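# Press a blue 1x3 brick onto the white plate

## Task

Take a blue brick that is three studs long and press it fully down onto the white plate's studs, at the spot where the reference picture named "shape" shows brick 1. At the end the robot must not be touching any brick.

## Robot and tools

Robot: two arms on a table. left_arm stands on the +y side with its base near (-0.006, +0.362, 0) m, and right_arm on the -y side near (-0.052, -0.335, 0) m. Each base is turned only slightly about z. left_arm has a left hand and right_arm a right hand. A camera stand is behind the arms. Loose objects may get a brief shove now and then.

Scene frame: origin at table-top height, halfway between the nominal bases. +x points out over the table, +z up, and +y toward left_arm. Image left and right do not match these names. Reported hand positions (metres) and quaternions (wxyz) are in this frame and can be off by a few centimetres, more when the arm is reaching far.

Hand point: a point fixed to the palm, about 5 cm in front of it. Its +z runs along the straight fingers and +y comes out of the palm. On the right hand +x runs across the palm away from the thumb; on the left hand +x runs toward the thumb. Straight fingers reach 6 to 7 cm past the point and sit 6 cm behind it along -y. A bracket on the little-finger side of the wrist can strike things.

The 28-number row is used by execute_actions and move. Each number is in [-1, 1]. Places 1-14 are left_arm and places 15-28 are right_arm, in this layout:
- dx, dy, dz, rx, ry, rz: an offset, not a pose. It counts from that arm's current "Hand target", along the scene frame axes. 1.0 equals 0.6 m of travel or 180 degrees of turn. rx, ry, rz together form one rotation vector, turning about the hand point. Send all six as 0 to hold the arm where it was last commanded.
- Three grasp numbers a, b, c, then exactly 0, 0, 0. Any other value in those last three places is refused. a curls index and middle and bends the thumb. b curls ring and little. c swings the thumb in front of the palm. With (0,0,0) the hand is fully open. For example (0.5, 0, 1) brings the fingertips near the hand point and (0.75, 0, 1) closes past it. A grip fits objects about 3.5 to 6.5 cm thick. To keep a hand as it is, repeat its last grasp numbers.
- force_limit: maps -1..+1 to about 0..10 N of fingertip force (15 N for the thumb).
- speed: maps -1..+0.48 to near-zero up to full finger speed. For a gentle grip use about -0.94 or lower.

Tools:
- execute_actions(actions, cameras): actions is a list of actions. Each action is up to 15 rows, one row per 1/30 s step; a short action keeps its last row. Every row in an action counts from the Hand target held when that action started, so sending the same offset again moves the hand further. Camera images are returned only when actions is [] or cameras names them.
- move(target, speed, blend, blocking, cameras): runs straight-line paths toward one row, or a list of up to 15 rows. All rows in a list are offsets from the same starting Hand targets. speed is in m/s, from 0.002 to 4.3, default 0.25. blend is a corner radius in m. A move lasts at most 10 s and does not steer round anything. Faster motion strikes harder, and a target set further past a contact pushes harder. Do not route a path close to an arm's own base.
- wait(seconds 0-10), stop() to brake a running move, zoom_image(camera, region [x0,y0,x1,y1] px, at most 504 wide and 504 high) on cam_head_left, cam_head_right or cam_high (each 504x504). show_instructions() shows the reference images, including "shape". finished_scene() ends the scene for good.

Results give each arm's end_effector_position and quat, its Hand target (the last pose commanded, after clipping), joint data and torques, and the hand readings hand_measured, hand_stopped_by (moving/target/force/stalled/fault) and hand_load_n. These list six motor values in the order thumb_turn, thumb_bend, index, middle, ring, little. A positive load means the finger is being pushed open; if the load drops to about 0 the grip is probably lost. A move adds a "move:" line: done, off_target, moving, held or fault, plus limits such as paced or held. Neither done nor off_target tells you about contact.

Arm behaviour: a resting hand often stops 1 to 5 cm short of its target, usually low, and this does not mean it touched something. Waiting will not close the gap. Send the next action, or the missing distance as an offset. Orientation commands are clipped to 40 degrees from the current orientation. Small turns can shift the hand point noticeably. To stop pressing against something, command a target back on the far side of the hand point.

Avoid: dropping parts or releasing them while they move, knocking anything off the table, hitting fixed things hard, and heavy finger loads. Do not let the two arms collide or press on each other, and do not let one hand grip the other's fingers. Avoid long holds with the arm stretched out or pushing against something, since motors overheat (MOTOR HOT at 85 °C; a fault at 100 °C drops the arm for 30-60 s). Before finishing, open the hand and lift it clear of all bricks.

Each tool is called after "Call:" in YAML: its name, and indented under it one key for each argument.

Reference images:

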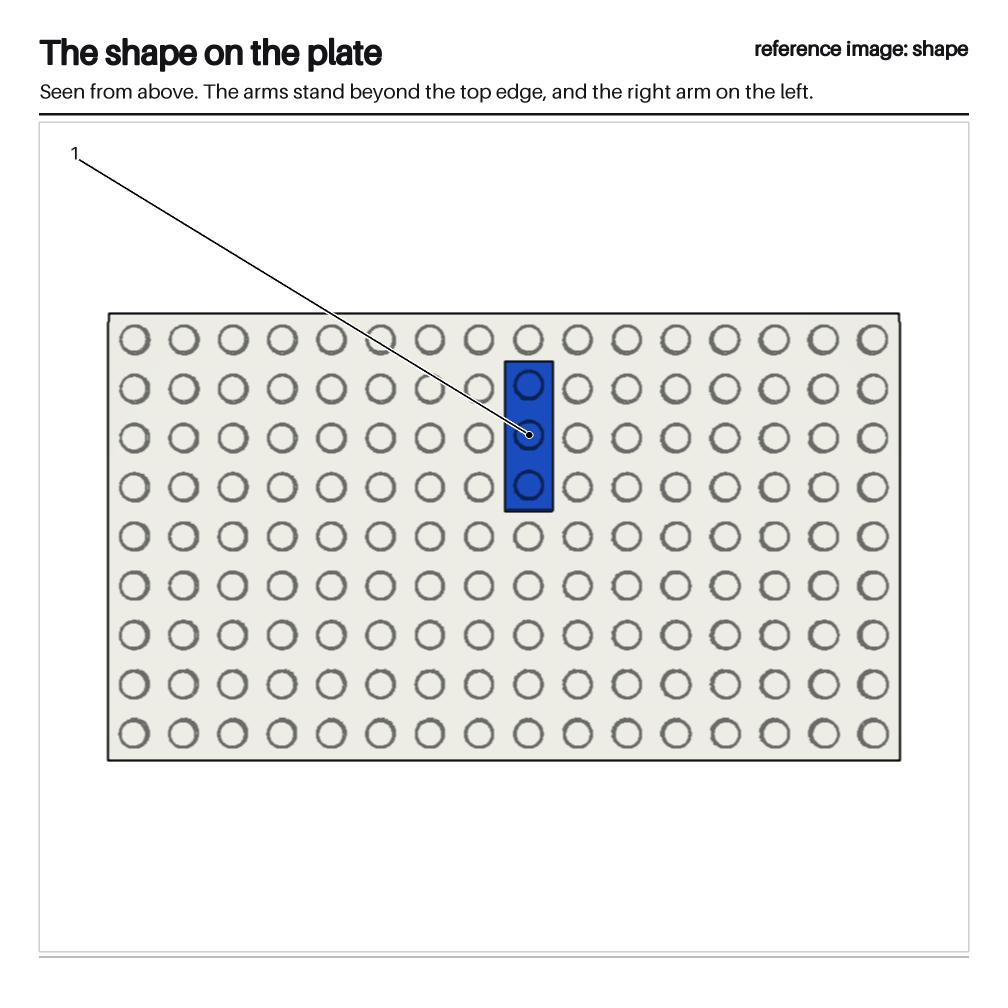

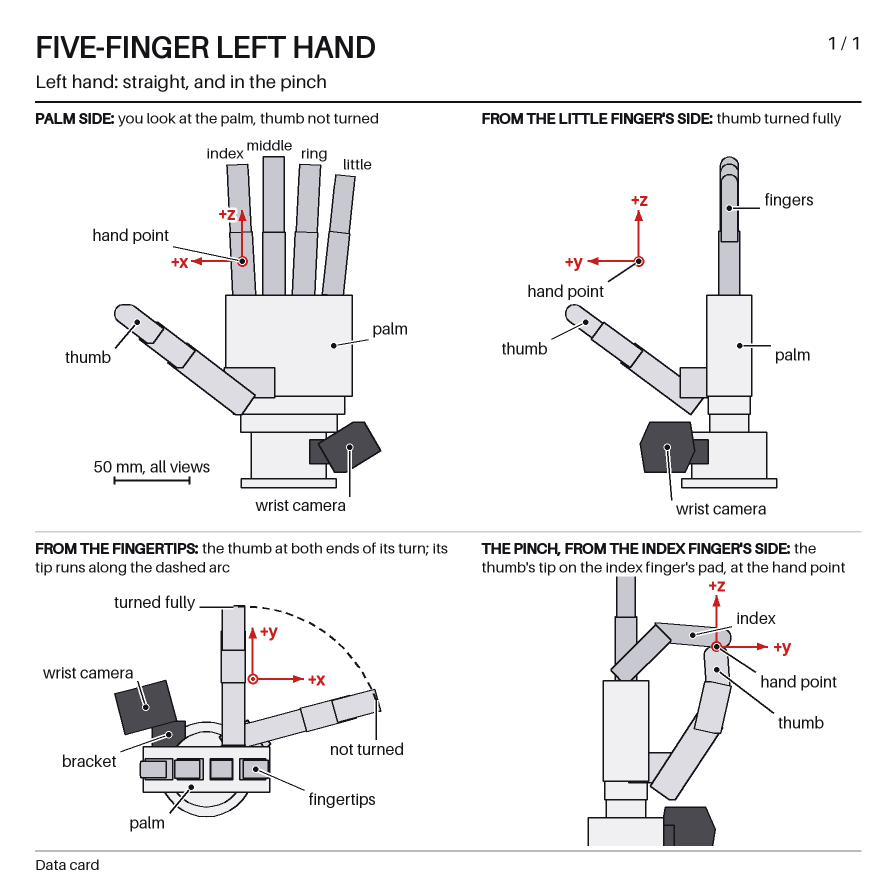

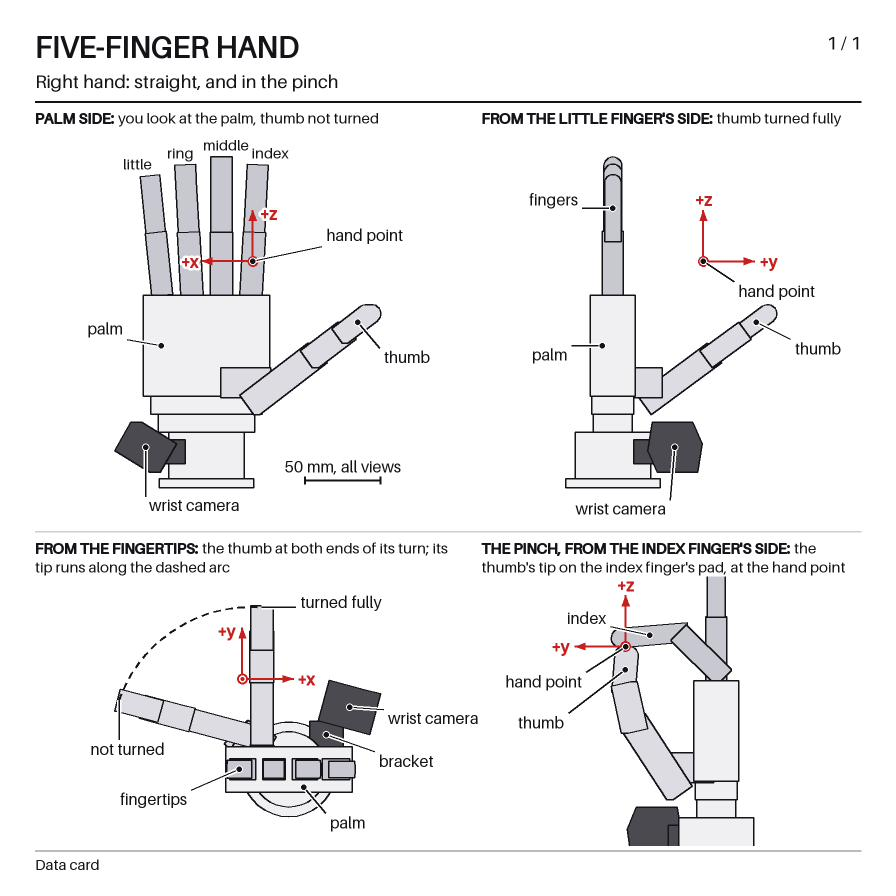

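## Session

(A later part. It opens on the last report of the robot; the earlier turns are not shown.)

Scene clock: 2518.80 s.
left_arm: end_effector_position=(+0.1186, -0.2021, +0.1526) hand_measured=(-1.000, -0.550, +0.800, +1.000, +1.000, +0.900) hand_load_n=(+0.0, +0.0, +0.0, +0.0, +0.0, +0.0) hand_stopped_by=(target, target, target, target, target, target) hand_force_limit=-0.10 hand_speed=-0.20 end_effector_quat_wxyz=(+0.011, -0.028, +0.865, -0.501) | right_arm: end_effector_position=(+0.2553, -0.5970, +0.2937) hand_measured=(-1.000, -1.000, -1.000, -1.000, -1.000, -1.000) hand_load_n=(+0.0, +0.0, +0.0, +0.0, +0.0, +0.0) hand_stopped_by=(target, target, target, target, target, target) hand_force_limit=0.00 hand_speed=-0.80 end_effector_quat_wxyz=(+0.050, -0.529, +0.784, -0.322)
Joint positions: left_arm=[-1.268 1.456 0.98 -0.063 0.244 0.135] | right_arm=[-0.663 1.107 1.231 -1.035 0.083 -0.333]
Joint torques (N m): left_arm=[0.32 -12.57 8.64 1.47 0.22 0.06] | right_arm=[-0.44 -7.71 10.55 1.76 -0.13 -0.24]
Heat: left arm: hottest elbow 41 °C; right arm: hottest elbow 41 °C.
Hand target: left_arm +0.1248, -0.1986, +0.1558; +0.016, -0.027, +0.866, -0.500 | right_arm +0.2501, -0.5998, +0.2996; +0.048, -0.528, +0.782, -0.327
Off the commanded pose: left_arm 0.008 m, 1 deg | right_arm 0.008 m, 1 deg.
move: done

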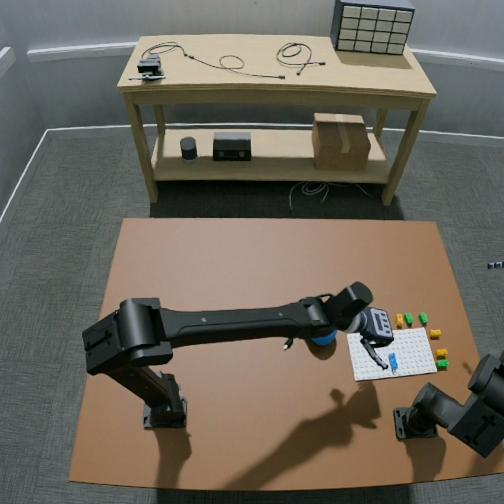

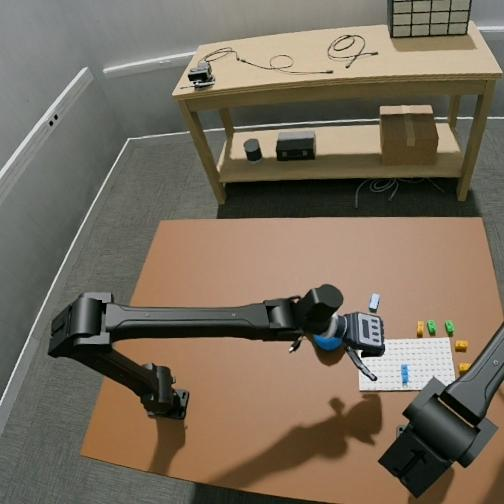

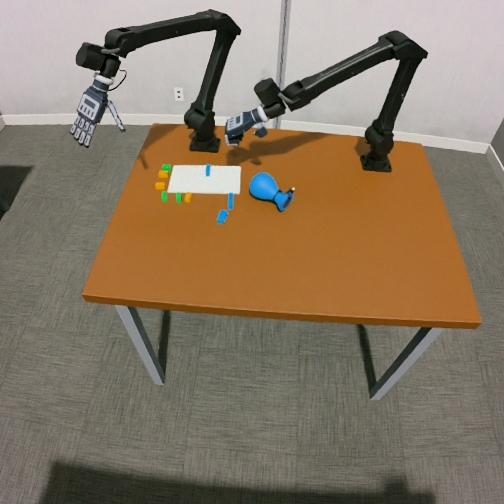

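Call:
move:
  target:
    - [0.0028,-0.1812,-0.1252,0,0,0,1,1,0,0,0,0,-0.1,-0.2,0,0,0,0,0,0,0,0,0,0,0,0,0,-0.8]
    - [0.0028,-0.1478,-0.1585,0,0,0,1,1,0,0,0,0,-0.1,-0.2,0,0,0,0,0,0,0,0,0,0,0,0,0,-0.8]
    - [-0.0002,-0.1318,-0.2065,0,0,0,1,1,0,0,0,0,-0.1,-0.2,0,0,0,0,0,0,0,0,0,0,0,0,0,-0.8]
  speed: [0.12,0.06,0.05]

Scene clock: 2582.57 s.
left_arm: end_effector_position=(+0.1239, -0.2753, +0.0357) hand_measured=(-1.000, -0.550, +0.800, +1.000, +1.000, +0.900) hand_load_n=(+0.0, +0.0, +0.0, +0.5, +0.0, +0.0) hand_stopped_by=(target, target, target, target, target, target) hand_force_limit=-0.10 hand_speed=-0.20 end_effector_quat_wxyz=(+0.017, -0.025, +0.868, -0.496) | right_arm: end_effector_position=(+0.2553, -0.5970, +0.2937) hand_measured=(-1.000, -1.000, -1.000, -1.000, -1.000, -1.000) hand_load_n=(+0.0, -0.5, +0.0, +0.0, +0.0, +0.0) hand_stopped_by=(target, target, target, target, target, target) hand_force_limit=0.00 hand_speed=-0.80 end_effector_quat_wxyz=(+0.050, -0.529, +0.784, -0.322)
Joint positions: left_arm=[-1.31 1.807 1.065 0.197 0.2 0.125] | right_arm=[-0.663 1.107 1.231 -1.035 0.083 -0.333]
Joint torques (N m): left_arm=[-0.67 -14.74 7.25 2.93 0.2 -0.11] | right_arm=[-0.5 -8.53 10.69 1.59 -0.17 -0.25]
Heat: left arm: hottest elbow 43 °C; right arm: hottest elbow 41 °C.
Hand target: left_arm +0.1248, -0.2778, +0.0320; +0.016, -0.027, +0.866, -0.500 | right_arm +0.2501, -0.5998, +0.2996; +0.048, -0.528, +0.782, -0.327
Off the commanded pose: left_arm 0.005 m, 1 deg | right_arm 0.008 m, 1 deg.
move: done

Call:
move:
  target: [0,-0.0017,-0.0367,0,0,0,1,1,0,0,0,0,-0.1,-0.2,0,0,0,0,0,0,0,0,0,0,0,0,0,-0.8]
  speed: 0.05

Call:
move:
  target: [0,0,-0.0083,0,0,0,1,1,0,0,0,0,-0.1,-0.2,0,0,0,0,0,0,0,0,0,0,0,0,0,-0.8]
  speed: 0.03

Scene clock: 2586.87 s.
left_arm: end_effector_position=(+0.1242, -0.2761, +0.0127) hand_measured=(-1.000, -0.550, +0.800, +1.000, +1.000, +0.900) hand_load_n=(-0.5, +0.0, +0.0, +0.0, +0.0, +0.0) hand_stopped_by=(target, target, target, target, target, target) hand_force_limit=-0.10 hand_speed=-0.20 end_effector_quat_wxyz=(+0.017, -0.026, +0.868, -0.495) | right_arm: end_effector_position=(+0.2553, -0.5970, +0.2937) hand_measured=(-1.000, -1.000, -1.000, -1.000, -1.000, -1.000) hand_load_n=(+0.0, +0.0, -0.5, +0.0, +0.0, +0.0) hand_stopped_by=(target, target, target, target, target, target) hand_force_limit=0.00 hand_speed=-0.80 end_effector_quat_wxyz=(+0.050, -0.529, +0.784, -0.322)
Joint positions: left_arm=[-1.31 1.852 1.055 0.251 0.2 0.125] | right_arm=[-0.663 1.107 1.231 -1.035 0.083 -0.333]
Joint torques (N m): left_arm=[-0.67 -15.09 7.01 2.95 0.19 -0.11] | right_arm=[-0.09 -8.41 10.74 1.68 -0.16 -0.21]
Heat: left arm: hottest elbow 43 °C; right arm: hottest elbow 41 °C.
Hand target: left_arm +0.1248, -0.2788, +0.0097; +0.016, -0.027, +0.866, -0.500 | right_arm +0.2501, -0.5998, +0.2996; +0.048, -0.528, +0.782, -0.327
Off the commanded pose: left_arm 0.004 m, 1 deg | right_arm 0.008 m, 1 deg.
move: done

Scene clock: 2587.73 s.
left_arm: end_effector_position=(+0.1246, -0.2775, +0.0109) hand_measured=(-1.000, -0.550, +0.800, +1.000, +1.000, +0.900) hand_load_n=(+0.0, +0.0, +0.0, +0.0, +0.0, +0.0) hand_stopped_by=(target, target, target, target, target, target) hand_force_limit=-0.10 hand_speed=-0.20 end_effector_quat_wxyz=(+0.017, -0.025, +0.867, -0.497) | right_arm: end_effector_position=(+0.2553, -0.5970, +0.2937) hand_measured=(-1.000, -1.000, -1.000, -1.000, -1.000, -1.000) hand_load_n=(+0.0, +0.0, +0.0, -0.5, +0.0, +0.0) hand_stopped_by=(target, target, target, target, target, target) hand_force_limit=0.00 hand_speed=-0.80 end_effector_quat_wxyz=(+0.050, -0.529, +0.784, -0.322)
Joint positions: left_arm=[-1.31 1.859 1.055 0.263 0.2 0.125] | right_arm=[-0.663 1.107 1.231 -1.035 0.083 -0.333]
Joint torques (N m): left_arm=[-0.67 -14.92 6.79 2.93 0.18 -0.11] | right_arm=[-0.67 -8.35 10.7 1.72 -0.11 -0.24]
Heat: left arm: hottest elbow 43 °C; right arm: hottest elbow 41 °C.
Hand target: left_arm +0.1248, -0.2788, +0.0048; +0.016, -0.027, +0.866, -0.500 | right_arm +0.2501, -0.5998, +0.2996; +0.048, -0.528, +0.782, -0.327
Off the commanded pose: left_arm 0.006 m, 0 deg | right_arm 0.008 m, 1 deg.
move: done

Call:
move:
  target: [0,0.0033,-0.0083,0,0,0,1,1,0,0,0,0,-0.1,-0.2,0,0,0,0,0,0,0,0,0,0,0,0,0,-0.8]
  speed: 0.03

Call:
move:
  target: [0,0.001,-0.0083,0,0,0,1,1,0,0,0,0,-0.1,-0.2,0,0,0,0,0,0,0,0,0,0,0,0,0,-0.8]
  speed: 0.03

Scene clock: 2592.60 s.
left_arm: end_effector_position=(+0.1244, -0.2773, +0.0094) hand_measured=(-1.000, -0.550, +0.800, +1.000, +1.000, +0.900) hand_load_n=(-0.5, +0.0, +0.0, +0.0, +0.0, +0.0) hand_stopped_by=(target, target, target, target, target, target) hand_force_limit=-0.10 hand_speed=-0.20 end_effector_quat_wxyz=(+0.018, -0.025, +0.865, -0.500) | right_arm: end_effector_position=(+0.2553, -0.5970, +0.2937) hand_measured=(-1.000, -1.000, -1.000, -1.000, -1.000, -1.000) hand_load_n=(+0.0, +0.0, +0.0, +0.0, +0.0, +0.0) hand_stopped_by=(target, target, target, target, target, target) hand_force_limit=0.00 hand_speed=-0.80 end_effector_quat_wxyz=(+0.050, -0.529, +0.784, -0.322)
Joint positions: left_arm=[-1.31 1.861 1.048 0.279 0.2 0.125] | right_arm=[-0.663 1.107 1.231 -1.035 0.083 -0.333]
Joint torques (N m): left_arm=[-0.56 -14.56 6.63 2.81 0.19 -0.11] | right_arm=[-0.62 -7.94 10.56 1.7 -0.15 -0.23]
Heat: left arm: hottest elbow 42 °C; right arm: hottest elbow 41 °C.
Hand target: left_arm +0.1248, -0.2768, -0.0001; +0.016, -0.027, +0.866, -0.500 | right_arm +0.2501, -0.5998, +0.2996; +0.048, -0.528, +0.782, -0.327
Off the commanded pose: left_arm 0.010 m, 0 deg | right_arm 0.008 m, 1 deg.
move: done

Scene clock: 2593.43 s.
left_arm: end_effector_position=(+0.1245, -0.2787, +0.0092) hand_measured=(-1.000, -0.550, +0.800, +1.000, +1.000, +0.900) hand_load_n=(+0.0, +0.0, -0.5, +0.0, +0.5, +0.0) hand_stopped_by=(target, target, target, target, target, target) hand_force_limit=-0.10 hand_speed=-0.20 end_effector_quat_wxyz=(+0.018, -0.023, +0.863, -0.505) | right_arm: end_effector_position=(+0.2553, -0.5970, +0.2937) hand_measured=(-1.000, -1.000, -1.000, -1.000, -1.000, -1.000) hand_load_n=(+0.0, +0.0, +0.0, +0.0, +0.0, +0.5) hand_stopped_by=(target, target, target, target, target, target) hand_force_limit=0.00 hand_speed=-0.80 end_effector_quat_wxyz=(+0.050, -0.529, +0.784, -0.322)
Joint positions: left_arm=[-1.31 1.865 1.046 0.295 0.202 0.125] | right_arm=[-0.663 1.107 1.231 -1.035 0.083 -0.333]
Joint torques (N m): left_arm=[-0.56 -14.1 6.45 2.76 0.15 -0.11] | right_arm=[-0.21 -8.12 10.54 1.69 -0.14 -0.24]
Heat: left arm: hottest elbow 42 °C; right arm: hottest elbow 41 °C.
Hand target: left_arm +0.1247, -0.2762, -0.0050; +0.016, -0.027, +0.865, -0.500 | right_arm +0.2501, -0.5998, +0.2996; +0.048, -0.528, +0.782, -0.327
Off the commanded pose: left_arm 0.015 m, 1 deg | right_arm 0.008 m, 1 deg.
move: off_target (left_arm)

Call:
move:
  target: [0,0.01,-0.06,0,0,0,1,1,0,0,0,0,-0.1,-0.2,0,0,0,0,0,0,0,0,0,0,0,0,0,-0.8]
  speed: 0.04

Scene clock: 2597.23 s.
left_arm: end_effector_position=(+0.1247, -0.2858, +0.0080) hand_measured=(-1.000, -0.550, +0.800, +1.000, +1.000, +0.900) hand_load_n=(+0.0, +0.0, -4.5, +0.0, +0.0, +0.0) hand_stopped_by=(target, target, target, target, target, target) hand_force_limit=-0.10 hand_speed=-0.20 end_effector_quat_wxyz=(+0.021, -0.019, +0.845, -0.533) | right_arm: end_effector_position=(+0.2553, -0.5970, +0.2937) hand_measured=(-1.000, -1.000, -1.000, -1.000, -1.000, -1.000) hand_load_n=(+0.0, +0.0, +0.0, +0.0, +0.0, -0.5) hand_stopped_by=(target, target, target, target, target, target) hand_force_limit=0.00 hand_speed=-0.80 end_effector_quat_wxyz=(+0.050, -0.529, +0.784, -0.322)
Joint positions: left_arm=[-1.31 1.887 1.024 0.408 0.211 0.12] | right_arm=[-0.663 1.107 1.231 -1.035 0.083 -0.333]
Joint torques (N m): left_arm=[-0.21 -10.87 5.31 1.91 -0.07 -0.06] | right_arm=[-0.85 -8.12 10.71 1.52 -0.14 -0.24]
Heat: left arm: hottest elbow 42 °C; right arm: hottest elbow 41 °C.
Hand target: left_arm +0.1248, -0.2702, -0.0411; +0.016, -0.027, +0.866, -0.500 | right_arm +0.2501, -0.5998, +0.2996; +0.048, -0.528, +0.782, -0.327
Off the commanded pose: left_arm 0.051 m, 5 deg | right_arm 0.008 m, 1 deg.
move: off_target (left_arm)

Call:
move:
  target:
    - [0,0.0137,0.1433,0,0,0,1,1,0,0,0,0,-0.1,-0.2,0,0,0,0,0,0,0,0,0,0,0,0,0,-0.8]
    - [0,0.0637,0.125,0,0,0,1,1,0,0,0,0,-0.1,-0.2,0,0,0,0,0,0,0,0,0,0,0,0,0,-0.8]
    - [0,0.0637,0.0767,0,0,0,1,1,0,0,0,0,-0.1,-0.2,0,0,0,0,0,0,0,0,0,0,0,0,0,-0.8]
  speed: [0.08,0.06,0.04]
  cameras: ["all"]

Call:
zoom_image:
  camera: "cam_head_right"
  region: [380, 352, 428, 400]

Call:
zoom_image:
  camera: "cam_high"
  region: [192, 152, 232, 192]

Scene clock: 2612.97 s.
left_arm: end_effector_position=(+0.1171, -0.2314, +0.0082) hand_measured=(-1.000, -0.550, +0.800, +1.000, +1.000, +0.900) hand_load_n=(+0.0, +0.0, +0.0, +0.0, +0.0, +0.0) hand_stopped_by=(target, target, target, target, target, target) hand_force_limit=-0.10 hand_speed=-0.20 end_effector_quat_wxyz=(+0.010, -0.029, +0.868, -0.496) | right_arm: end_effector_position=(+0.2553, -0.5970, +0.2937) hand_measured=(-1.000, -1.000, -1.000, -1.000, -1.000, -1.000) hand_load_n=(-0.5, +0.0, +0.0, +0.0, +0.0, +0.0) hand_stopped_by=(target, target, target, target, target, target) hand_force_limit=0.00 hand_speed=-0.80 end_effector_quat_wxyz=(+0.050, -0.529, +0.784, -0.322)
Joint positions: left_arm=[-1.292 1.778 0.916 0.313 0.224 0.122] | right_arm=[-0.663 1.107 1.231 -1.035 0.083 -0.333]
Joint torques (N m): left_arm=[0.26 -13.45 6.6 2.92 0.21 0.04] | right_arm=[-0.62 -8.35 10.66 1.62 -0.15 -0.22]
Heat: left arm: hottest elbow 41 °C; right arm: hottest elbow 41 °C.
Hand target: left_arm +0.1247, -0.2320, +0.0049; +0.016, -0.027, +0.866, -0.500 | right_arm +0.2501, -0.5998, +0.2996; +0.048, -0.528, +0.782, -0.327
Off the commanded pose: left_arm 0.008 m, 1 deg | right_arm 0.008 m, 1 deg.
move: done

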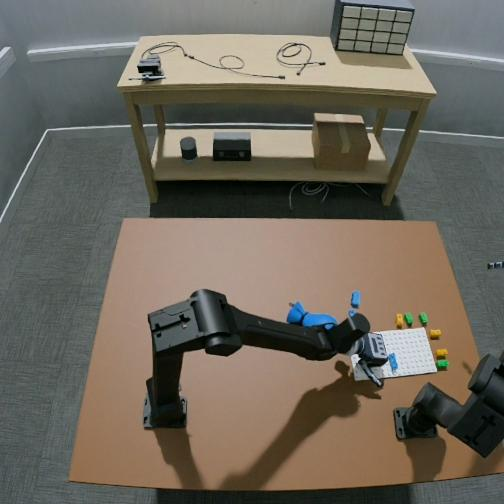

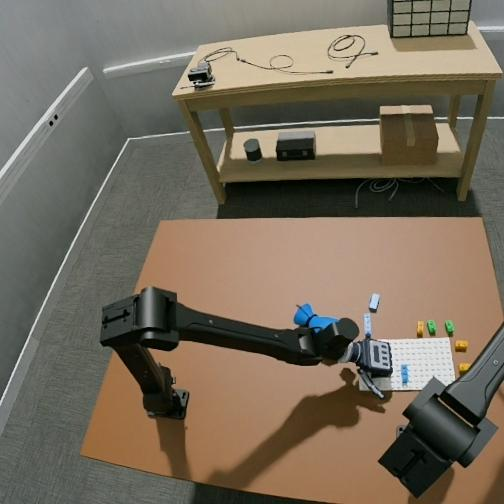

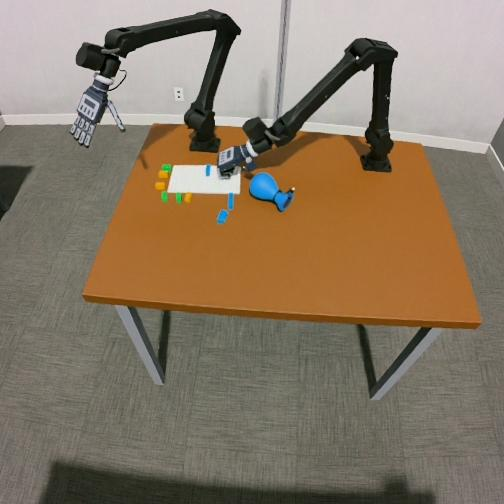

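Scaled by 10.500.

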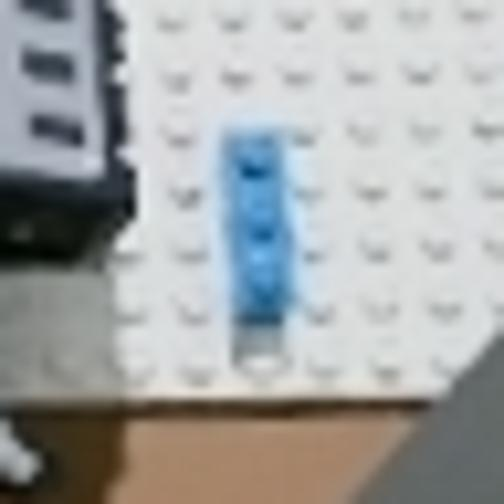

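Scaled by 12.600.

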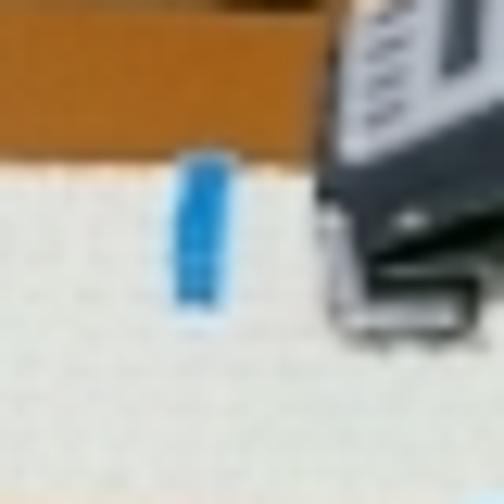

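Call:
move:
  target: [0,0.0,-0.0233,0,0,0,1,1,0,0,0,0,-0.1,-0.2,0,0,0,0,0,0,0,0,0,0,0,0,0,-0.8]
  speed: 0.04

Call:
move:
  target: [0,0.001,-0.0067,0,0,0,1,1,0,0,0,0,-0.1,-0.2,0,0,0,0,0,0,0,0,0,0,0,0,0,-0.8]
  speed: 0.03

Scene clock: 2623.57 s.
left_arm: end_effector_position=(+0.1173, -0.2323, -0.0039) hand_measured=(-1.000, -0.550, +0.800, +1.000, +1.000, +0.900) hand_load_n=(+0.0, +0.0, +0.0, +0.0, +0.0, +0.0) hand_stopped_by=(target, target, target, target, target, target) hand_force_limit=-0.10 hand_speed=-0.20 end_effector_quat_wxyz=(+0.010, -0.028, +0.867, -0.497) | right_arm: end_effector_position=(+0.2553, -0.5970, +0.2937) hand_measured=(-1.000, -1.000, -1.000, -1.000, -1.000, -1.000) hand_load_n=(+0.0, +0.0, +0.0, +0.0, +0.0, +0.0) hand_stopped_by=(target, target, target, target, target, target) hand_force_limit=0.00 hand_speed=-0.80 end_effector_quat_wxyz=(+0.050, -0.529, +0.784, -0.322)
Joint positions: left_arm=[-1.292 1.807 0.911 0.351 0.224 0.122] | right_arm=[-0.663 1.107 1.231 -1.035 0.083 -0.333]
Joint torques (N m): left_arm=[0.26 -13.39 6.3 2.92 0.2 0.04] | right_arm=[-0.38 -8.18 10.71 1.63 -0.09 -0.24]
Heat: left arm: hottest elbow 40 °C; right arm: hottest elbow 41 °C.
Hand target: left_arm +0.1247, -0.2319, -0.0091; +0.016, -0.027, +0.866, -0.500 | right_arm +0.2501, -0.5998, +0.2996; +0.048, -0.528, +0.782, -0.327
Off the commanded pose: left_arm 0.009 m, 1 deg | right_arm 0.008 m, 1 deg.
move: done

Scene clock: 2624.37 s.
left_arm: end_effector_position=(+0.1177, -0.2339, -0.0039) hand_measured=(-1.000, -0.550, +0.800, +1.000, +1.000, +0.900) hand_load_n=(+0.0, +0.0, -1.0, +0.0, +0.0, +0.0) hand_stopped_by=(target, target, target, target, target, target) hand_force_limit=-0.10 hand_speed=-0.20 end_effector_quat_wxyz=(+0.011, -0.027, +0.865, -0.500) | right_arm: end_effector_position=(+0.2553, -0.5970, +0.2937) hand_measured=(-1.000, -1.000, -1.000, -1.000, -1.000, -1.000) hand_load_n=(+0.0, +0.0, +0.0, +0.0, +0.0, +0.0) hand_stopped_by=(target, target, target, target, target, target) hand_force_limit=0.00 hand_speed=-0.80 end_effector_quat_wxyz=(+0.050, -0.529, +0.784, -0.322)
Joint positions: left_arm=[-1.292 1.811 0.911 0.363 0.225 0.122] | right_arm=[-0.663 1.107 1.231 -1.035 0.083 -0.333]
Joint torques (N m): left_arm=[0.32 -13.27 6.05 2.82 0.19 0.03] | right_arm=[-0.44 -8 10.63 1.58 -0.14 -0.23]
Heat: left arm: hottest elbow 40 °C; right arm: hottest elbow 41 °C.
Hand target: left_arm +0.1246, -0.2313, -0.0132; +0.016, -0.027, +0.866, -0.500 | right_arm +0.2501, -0.5998, +0.2996; +0.048, -0.528, +0.782, -0.327
Off the commanded pose: left_arm 0.012 m, 1 deg | right_arm 0.008 m, 1 deg.
move: off_target (left_arm)

Call:
move:
  target:
    - [0,0.0,0.117,0,0,0,1,1,0,0,0,0,-0.1,-0.2,0,0,0,0,0,0,0,0,0,0,0,0,0,-0.8]
    - [0.027,-0.11,0.165,0.067,0,0,1,1,0,0,0,0,-0.1,-0.2,0,0,0,0,0,0,0,0,0,0,0,0,0,-0.8]
    - [0.027,-0.072,0.122,0.067,0,0,1,1,0,0,0,0,-0.1,-0.2,0,0,0,0,0,0,0,0,0,0,0,0,0,-0.8]
    - [0.027,-0.068,0.075,0.067,0,0,1,1,0,0,0,0,-0.1,-0.2,0,0,0,0,0,0,0,0,0,0,0,0,0,-0.8]
  speed: [0.08,0.1,0.06,0.05]
  cameras: ["all"]

Call:
zoom_image:
  camera: "cam_head_right"
  region: [380, 352, 428, 400]

Call:
zoom_image:
  camera: "cam_high"
  region: [192, 152, 224, 184]

Scene clock: 2696.53 s.
left_arm: end_effector_position=(+0.1389, -0.2691, +0.0368) hand_measured=(-1.000, -0.550, +0.800, +1.000, +1.000, +0.900) hand_load_n=(+0.0, +0.0, +0.0, +0.0, +0.0, +0.0) hand_stopped_by=(target, target, target, target, target, target) hand_force_limit=-0.10 hand_speed=-0.20 end_effector_quat_wxyz=(+0.016, -0.031, +0.915, -0.402) | right_arm: end_effector_position=(+0.2553, -0.5970, +0.2937) hand_measured=(-1.000, -1.000, -1.000, -1.000, -1.000, -1.000) hand_load_n=(+0.0, +0.0, +0.0, +0.0, +0.0, +0.0) hand_stopped_by=(target, target, target, target, target, target) hand_force_limit=0.00 hand_speed=-0.80 end_effector_quat_wxyz=(+0.050, -0.529, +0.784, -0.322)
Joint positions: left_arm=[-1.297 1.828 1.227 -0.156 0.172 0.167] | right_arm=[-0.663 1.107 1.231 -1.035 0.083 -0.333]
Joint torques (N m): left_arm=[-0.67 -15.79 7.79 2.66 0.21 0.04] | right_arm=[-0.44 -8.12 10.74 1.72 -0.15 -0.23]
Heat: left arm: hottest elbow 39 °C; right arm: hottest elbow 41 °C.
Hand target: left_arm +0.1408, -0.2721, +0.0319; +0.019, -0.025, +0.913, -0.406 | right_arm +0.2501, -0.5998, +0.2996; +0.048, -0.528, +0.782, -0.327
Off the commanded pose: left_arm 0.006 m, 1 deg | right_arm 0.008 m, 1 deg.
move: done

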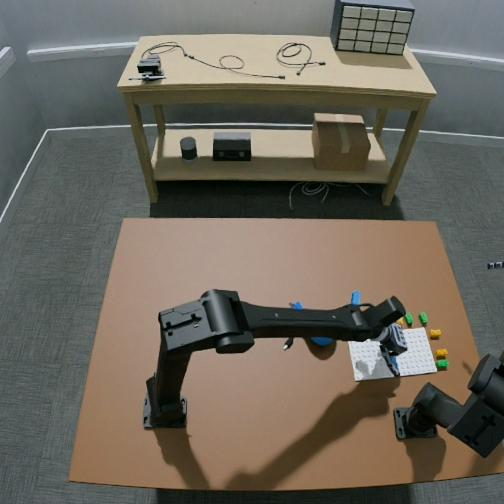

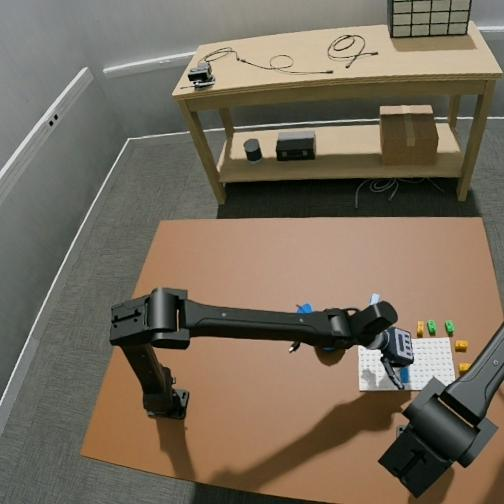

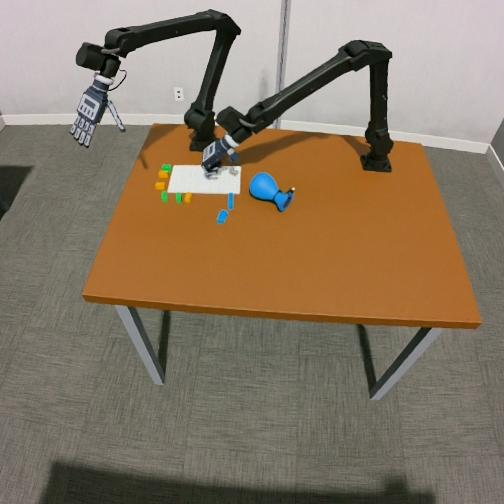

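Scaled by 10.500.

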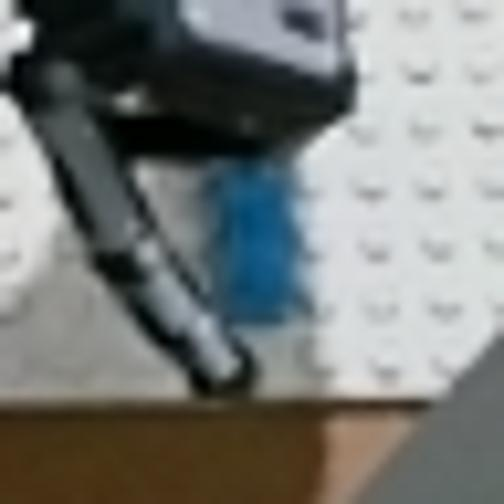

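Scaled by 15.750.

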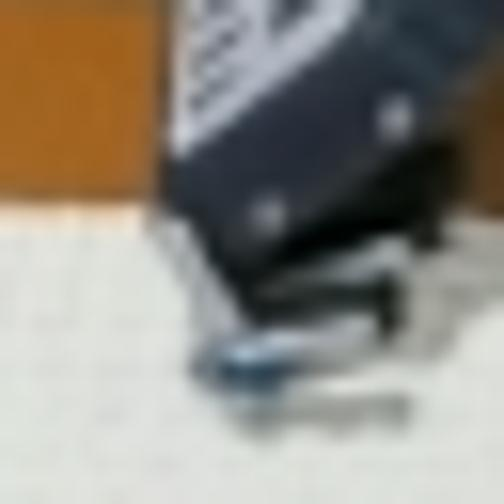

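Call:
move:
  target: [-0.002,-0.0033,-0.0333,0,0,0,1,1,0,0,0,0,-0.1,-0.2,0,0,0,0,0,0,0,0,0,0,0,0,0,-0.8]
  speed: 0.05
  cameras: ["all"]

Call:
zoom_image:
  camera: "cam_high"
  region: [192, 152, 224, 184]

Call:
zoom_image:
  camera: "cam_head_right"
  region: [380, 352, 428, 400]

Scene clock: 2707.40 s.
left_arm: end_effector_position=(+0.1395, -0.2707, +0.0166) hand_measured=(-1.000, -0.550, +0.800, +1.000, +1.000, +0.900) hand_load_n=(+0.0, +0.0, +0.0, +0.0, +0.0, +0.0) hand_stopped_by=(target, target, target, target, target, target) hand_force_limit=-0.10 hand_speed=-0.20 end_effector_quat_wxyz=(+0.016, -0.031, +0.915, -0.402) | right_arm: end_effector_position=(+0.2553, -0.5970, +0.2937) hand_measured=(-1.000, -1.000, -1.000, -1.000, -1.000, -1.000) hand_load_n=(+0.0, -0.5, -0.5, +0.0, +0.0, +0.0) hand_stopped_by=(target, target, target, target, target, target) hand_force_limit=0.00 hand_speed=-0.80 end_effector_quat_wxyz=(+0.050, -0.529, +0.784, -0.322)
Joint positions: left_arm=[-1.297 1.863 1.216 -0.11 0.172 0.167] | right_arm=[-0.663 1.107 1.231 -1.035 0.083 -0.333]
Joint torques (N m): left_arm=[-0.97 -16.03 7.61 2.65 0.13 0.02] | right_arm=[-0.15 -8.23 10.73 1.59 -0.16 -0.24]
Heat: left arm: hottest elbow 40 °C; right arm: hottest elbow 41 °C.
Hand target: left_arm +0.1396, -0.2741, +0.0120; +0.019, -0.025, +0.913, -0.406 | right_arm +0.2501, -0.5998, +0.2996; +0.048, -0.528, +0.782, -0.327
Off the commanded pose: left_arm 0.006 m, 1 deg | right_arm 0.008 m, 1 deg.
move: done

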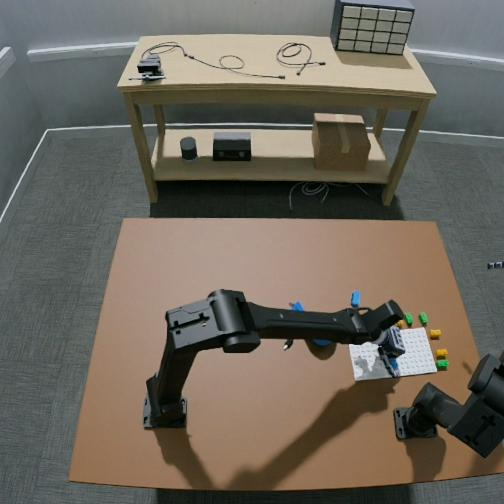

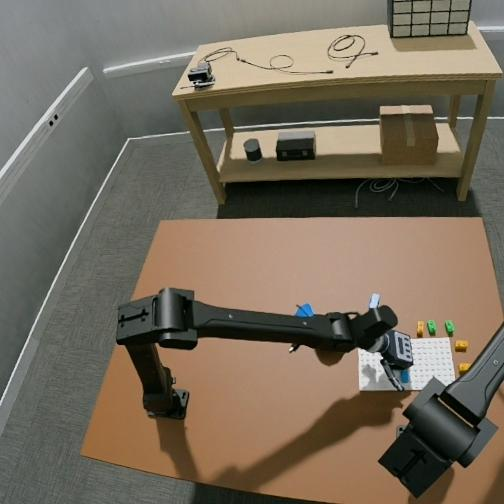

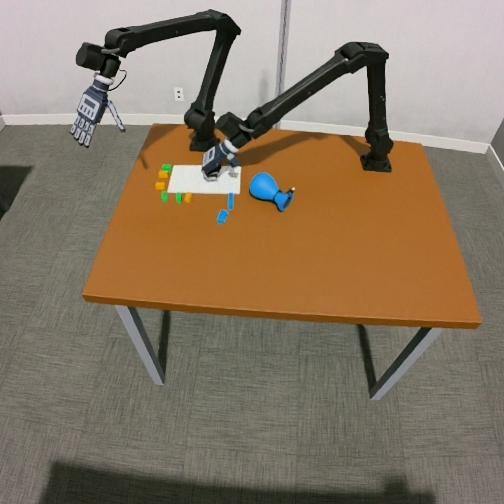

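Scaled by 15.750.

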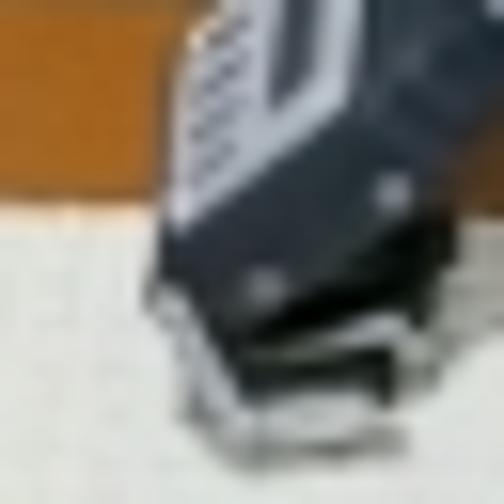

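Scaled by 10.500.

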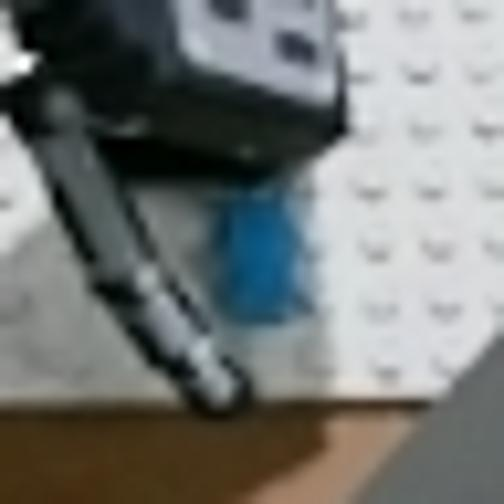

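Call:
move:
  target: [-0.001,0.0,-0.01,0,0,0,1,1,0,0,0,0,-0.1,-0.2,0,0,0,0,0,0,0,0,0,0,0,0,0,-0.8]
  speed: 0.04

Call:
move:
  target: [-0.001,0.001,-0.01,0,0,0,1,1,0,0,0,0,-0.1,-0.2,0,0,0,0,0,0,0,0,0,0,0,0,0,-0.8]
  speed: 0.04

Scene clock: 2711.17 s.
left_arm: end_effector_position=(+0.1402, -0.2731, +0.0149) hand_measured=(-1.000, -0.550, +0.800, +1.000, +1.000, +0.900) hand_load_n=(+0.0, +0.0, +0.0, +0.0, +0.0, +0.0) hand_stopped_by=(target, target, target, target, target, target) hand_force_limit=-0.10 hand_speed=-0.20 end_effector_quat_wxyz=(+0.017, -0.031, +0.913, -0.406) | right_arm: end_effector_position=(+0.2553, -0.5970, +0.2937) hand_measured=(-1.000, -1.000, -1.000, -1.000, -1.000, -1.000) hand_load_n=(+0.0, +0.0, +0.0, +0.0, -0.5, +0.0) hand_stopped_by=(target, target, target, target, target, target) hand_force_limit=0.00 hand_speed=-0.80 end_effector_quat_wxyz=(+0.050, -0.529, +0.784, -0.322)
Joint positions: left_arm=[-1.297 1.869 1.216 -0.095 0.172 0.167] | right_arm=[-0.663 1.107 1.231 -1.035 0.083 -0.333]
Joint torques (N m): left_arm=[-1.03 -15.68 7.21 2.69 0.11 0.01] | right_arm=[-0.62 -8.35 10.76 1.74 -0.13 -0.19]
Heat: left arm: hottest elbow 40 °C; right arm: hottest elbow 41 °C.
Hand target: left_arm +0.1390, -0.2741, +0.0059; +0.019, -0.025, +0.913, -0.406 | right_arm +0.2501, -0.5998, +0.2996; +0.048, -0.528, +0.782, -0.327
Off the commanded pose: left_arm 0.009 m, 1 deg | right_arm 0.008 m, 1 deg.
move: done

Scene clock: 2712.00 s.
left_arm: end_effector_position=(+0.1405, -0.2739, +0.0123) hand_measured=(-1.000, -0.550, +0.800, +1.000, +1.000, +0.900) hand_load_n=(+0.0, +0.0, +0.0, +0.0, +0.0, +0.0) hand_stopped_by=(target, target, target, target, target, target) hand_force_limit=-0.10 hand_speed=-0.20 end_effector_quat_wxyz=(+0.018, -0.030, +0.912, -0.409) | right_arm: end_effector_position=(+0.2553, -0.5970, +0.2937) hand_measured=(-1.000, -1.000, -1.000, -1.000, -1.000, -1.000) hand_load_n=(-0.5, +0.0, +0.0, +0.0, +0.0, +0.0) hand_stopped_by=(target, target, target, target, target, target) hand_force_limit=0.00 hand_speed=-0.80 end_effector_quat_wxyz=(+0.050, -0.529, +0.784, -0.322)
Joint positions: left_arm=[-1.297 1.873 1.21 -0.079 0.172 0.167] | right_arm=[-0.663 1.107 1.231 -1.035 0.083 -0.333]
Joint torques (N m): left_arm=[-1.08 -15.5 7.08 2.71 0.09 0.01] | right_arm=[-0.44 -8.47 10.65 1.68 -0.15 -0.23]
Heat: left arm: hottest elbow 40 °C; right arm: hottest elbow 41 °C.
Hand target: left_arm +0.1384, -0.2736, +0.0000; +0.019, -0.025, +0.913, -0.406 | right_arm +0.2501, -0.5998, +0.2996; +0.048, -0.528, +0.782, -0.327
Off the commanded pose: left_arm 0.013 m, 1 deg | right_arm 0.008 m, 1 deg.
move: off_target (left_arm)

Call:
move:
  target: [0,0.005,-0.045,0,0,0,1,1,0,0,0,0,-0.1,-0.2,0,0,0,0,0,0,0,0,0,0,0,0,0,-0.8]
  speed: 0.04

Scene clock: 2715.37 s.
left_arm: end_effector_position=(+0.1426, -0.2818, +0.0100) hand_measured=(-1.000, -0.550, +0.800, +1.000, +1.000, +0.900) hand_load_n=(-0.5, +0.0, -2.5, +0.0, +0.0, +0.0) hand_stopped_by=(target, target, target, target, target, target) hand_force_limit=-0.10 hand_speed=-0.20 end_effector_quat_wxyz=(+0.023, -0.027, +0.902, -0.431) | right_arm: end_effector_position=(+0.2553, -0.5970, +0.2937) hand_measured=(-1.000, -1.000, -1.000, -1.000, -1.000, -1.000) hand_load_n=(+0.0, +0.0, +0.0, +0.0, +0.0, +0.0) hand_stopped_by=(target, target, target, target, target, target) hand_force_limit=0.00 hand_speed=-0.80 end_effector_quat_wxyz=(+0.050, -0.529, +0.784, -0.322)
Joint positions: left_arm=[-1.297 1.884 1.194 -0.001 0.174 0.167] | right_arm=[-0.663 1.107 1.231 -1.035 0.083 -0.333]
Joint torques (N m): left_arm=[-0.91 -13.22 6.13 2.15 0.08 0.02] | right_arm=[-0.5 -7.88 10.65 1.68 -0.13 -0.24]
Heat: left arm: hottest elbow 40 °C; right arm: hottest elbow 41 °C.
Hand target: left_arm +0.1383, -0.2706, -0.0271; +0.019, -0.025, +0.913, -0.406 | right_arm +0.2501, -0.5998, +0.2996; +0.048, -0.528, +0.782, -0.327
Off the commanded pose: left_arm 0.039 m, 3 deg | right_arm 0.008 m, 1 deg.
move: off_target (left_arm)

Call:
move:
  target: [-0.006,0.012,-0.06,0,0,0,1,1,0,0,0,0,-0.1,-0.2,0,0,0,0,0,0,0,0,0,0,0,0,0,-0.8]
  speed: 0.04
  cameras: ["all"]

Call:
zoom_image:
  camera: "cam_high"
  region: [192, 152, 224, 184]

Call:
zoom_image:
  camera: "cam_head_right"
  region: [380, 352, 428, 400]

Scene clock: 2721.00 s.
left_arm: end_effector_position=(+0.1435, -0.2869, +0.0081) hand_measured=(-1.000, -0.550, +0.800, +1.000, +1.000, +0.900) hand_load_n=(-0.5, -0.5, -7.5, +0.5, +0.0, +0.0) hand_stopped_by=(target, target, target, target, target, target) hand_force_limit=-0.10 hand_speed=-0.20 end_effector_quat_wxyz=(+0.030, -0.023, +0.888, -0.459) | right_arm: end_effector_position=(+0.2553, -0.5970, +0.2937) hand_measured=(-1.000, -1.000, -1.000, -1.000, -1.000, -1.000) hand_load_n=(+0.0, +0.0, +0.0, +0.0, +0.0, +0.0) hand_stopped_by=(target, target, target, target, target, target) hand_force_limit=0.00 hand_speed=-0.80 end_effector_quat_wxyz=(+0.050, -0.529, +0.784, -0.322)
Joint positions: left_arm=[-1.297 1.889 1.159 0.103 0.178 0.167] | right_arm=[-0.663 1.107 1.231 -1.035 0.083 -0.333]
Joint torques (N m): left_arm=[-1.08 -9.93 4.93 1.47 -0.12 0.02] | right_arm=[-0.32 -8.88 10.7 1.62 -0.13 -0.24]
Heat: left arm: hottest elbow 40 °C; right arm: hottest elbow 41 °C.
Hand target: left_arm +0.1348, -0.2633, -0.0631; +0.019, -0.025, +0.913, -0.406 | right_arm +0.2501, -0.5998, +0.2996; +0.048, -0.528, +0.782, -0.327
Off the commanded pose: left_arm 0.076 m, 7 deg | right_arm 0.008 m, 1 deg.
move: off_target (left_arm)

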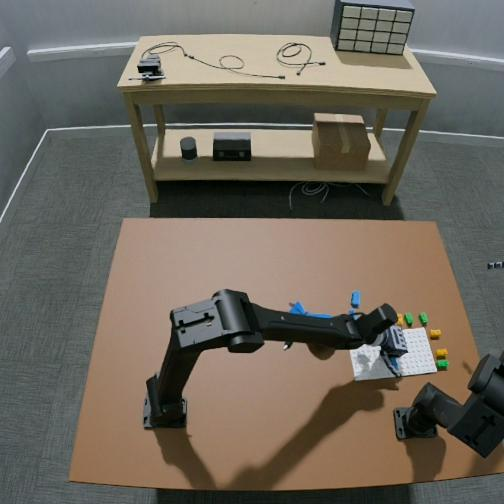

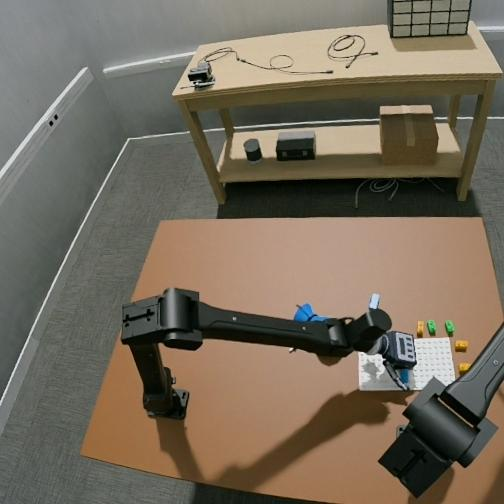

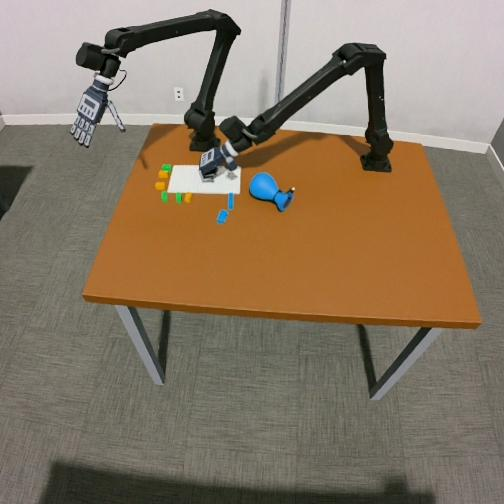

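Scaled by 15.750.

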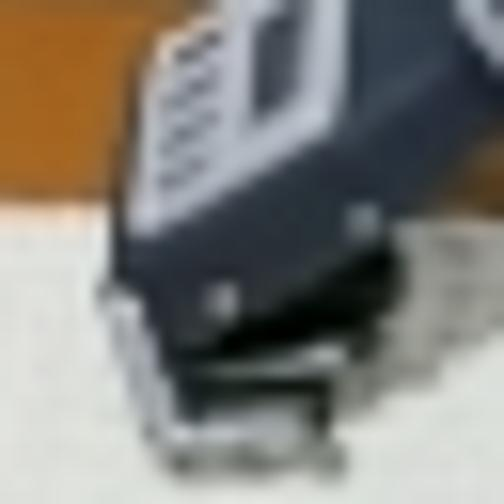

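Scaled by 10.500.

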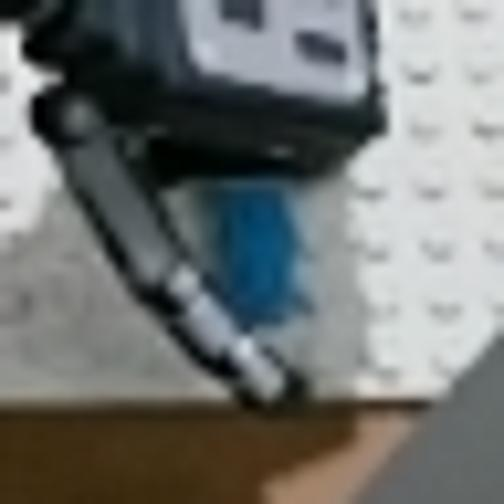

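Call:
move:
  target: [-0.006,0.018,-0.06,0,0,0,1,1,0,0,0,0,-0.1,-0.2,0,0,0,0,0,0,0,0,0,0,0,0,0,-0.8]
  speed: 0.05

Scene clock: 2727.17 s.
left_arm: end_effector_position=(+0.1421, -0.2871, +0.0054) hand_measured=(-1.000, -0.550, +0.800, +1.000, +1.000, +0.900) hand_load_n=(+0.0, +0.0, -12.0, +0.0, +0.0, +0.0) hand_stopped_by=(target, target, target, target, target, target) hand_force_limit=-0.10 hand_speed=-0.20 end_effector_quat_wxyz=(+0.034, -0.020, +0.874, -0.485) | right_arm: end_effector_position=(+0.2553, -0.5970, +0.2937) hand_measured=(-1.000, -1.000, -1.000, -1.000, -1.000, -1.000) hand_load_n=(+0.0, +0.0, +0.0, -0.5, +0.0, +0.0) hand_stopped_by=(target, target, target, target, target, target) hand_force_limit=0.00 hand_speed=-0.80 end_effector_quat_wxyz=(+0.050, -0.529, +0.784, -0.322)
Joint positions: left_arm=[-1.297 1.891 1.111 0.214 0.184 0.162] | right_arm=[-0.663 1.107 1.231 -1.035 0.083 -0.333]
Joint torques (N m): left_arm=[-1.08 -6.71 3.93 1.02 -0.31 0.06] | right_arm=[-0.32 -8.12 10.61 1.77 -0.14 -0.2]
Heat: left arm: hottest elbow 39 °C; right arm: hottest elbow 41 °C.
Hand target: left_arm +0.1312, -0.2525, -0.0992; +0.019, -0.025, +0.913, -0.406 | right_arm +0.2501, -0.5998, +0.2996; +0.048, -0.528, +0.782, -0.327
Off the commanded pose: left_arm 0.111 m, 10 deg | right_arm 0.008 m, 1 deg.
move: off_target (left_arm)


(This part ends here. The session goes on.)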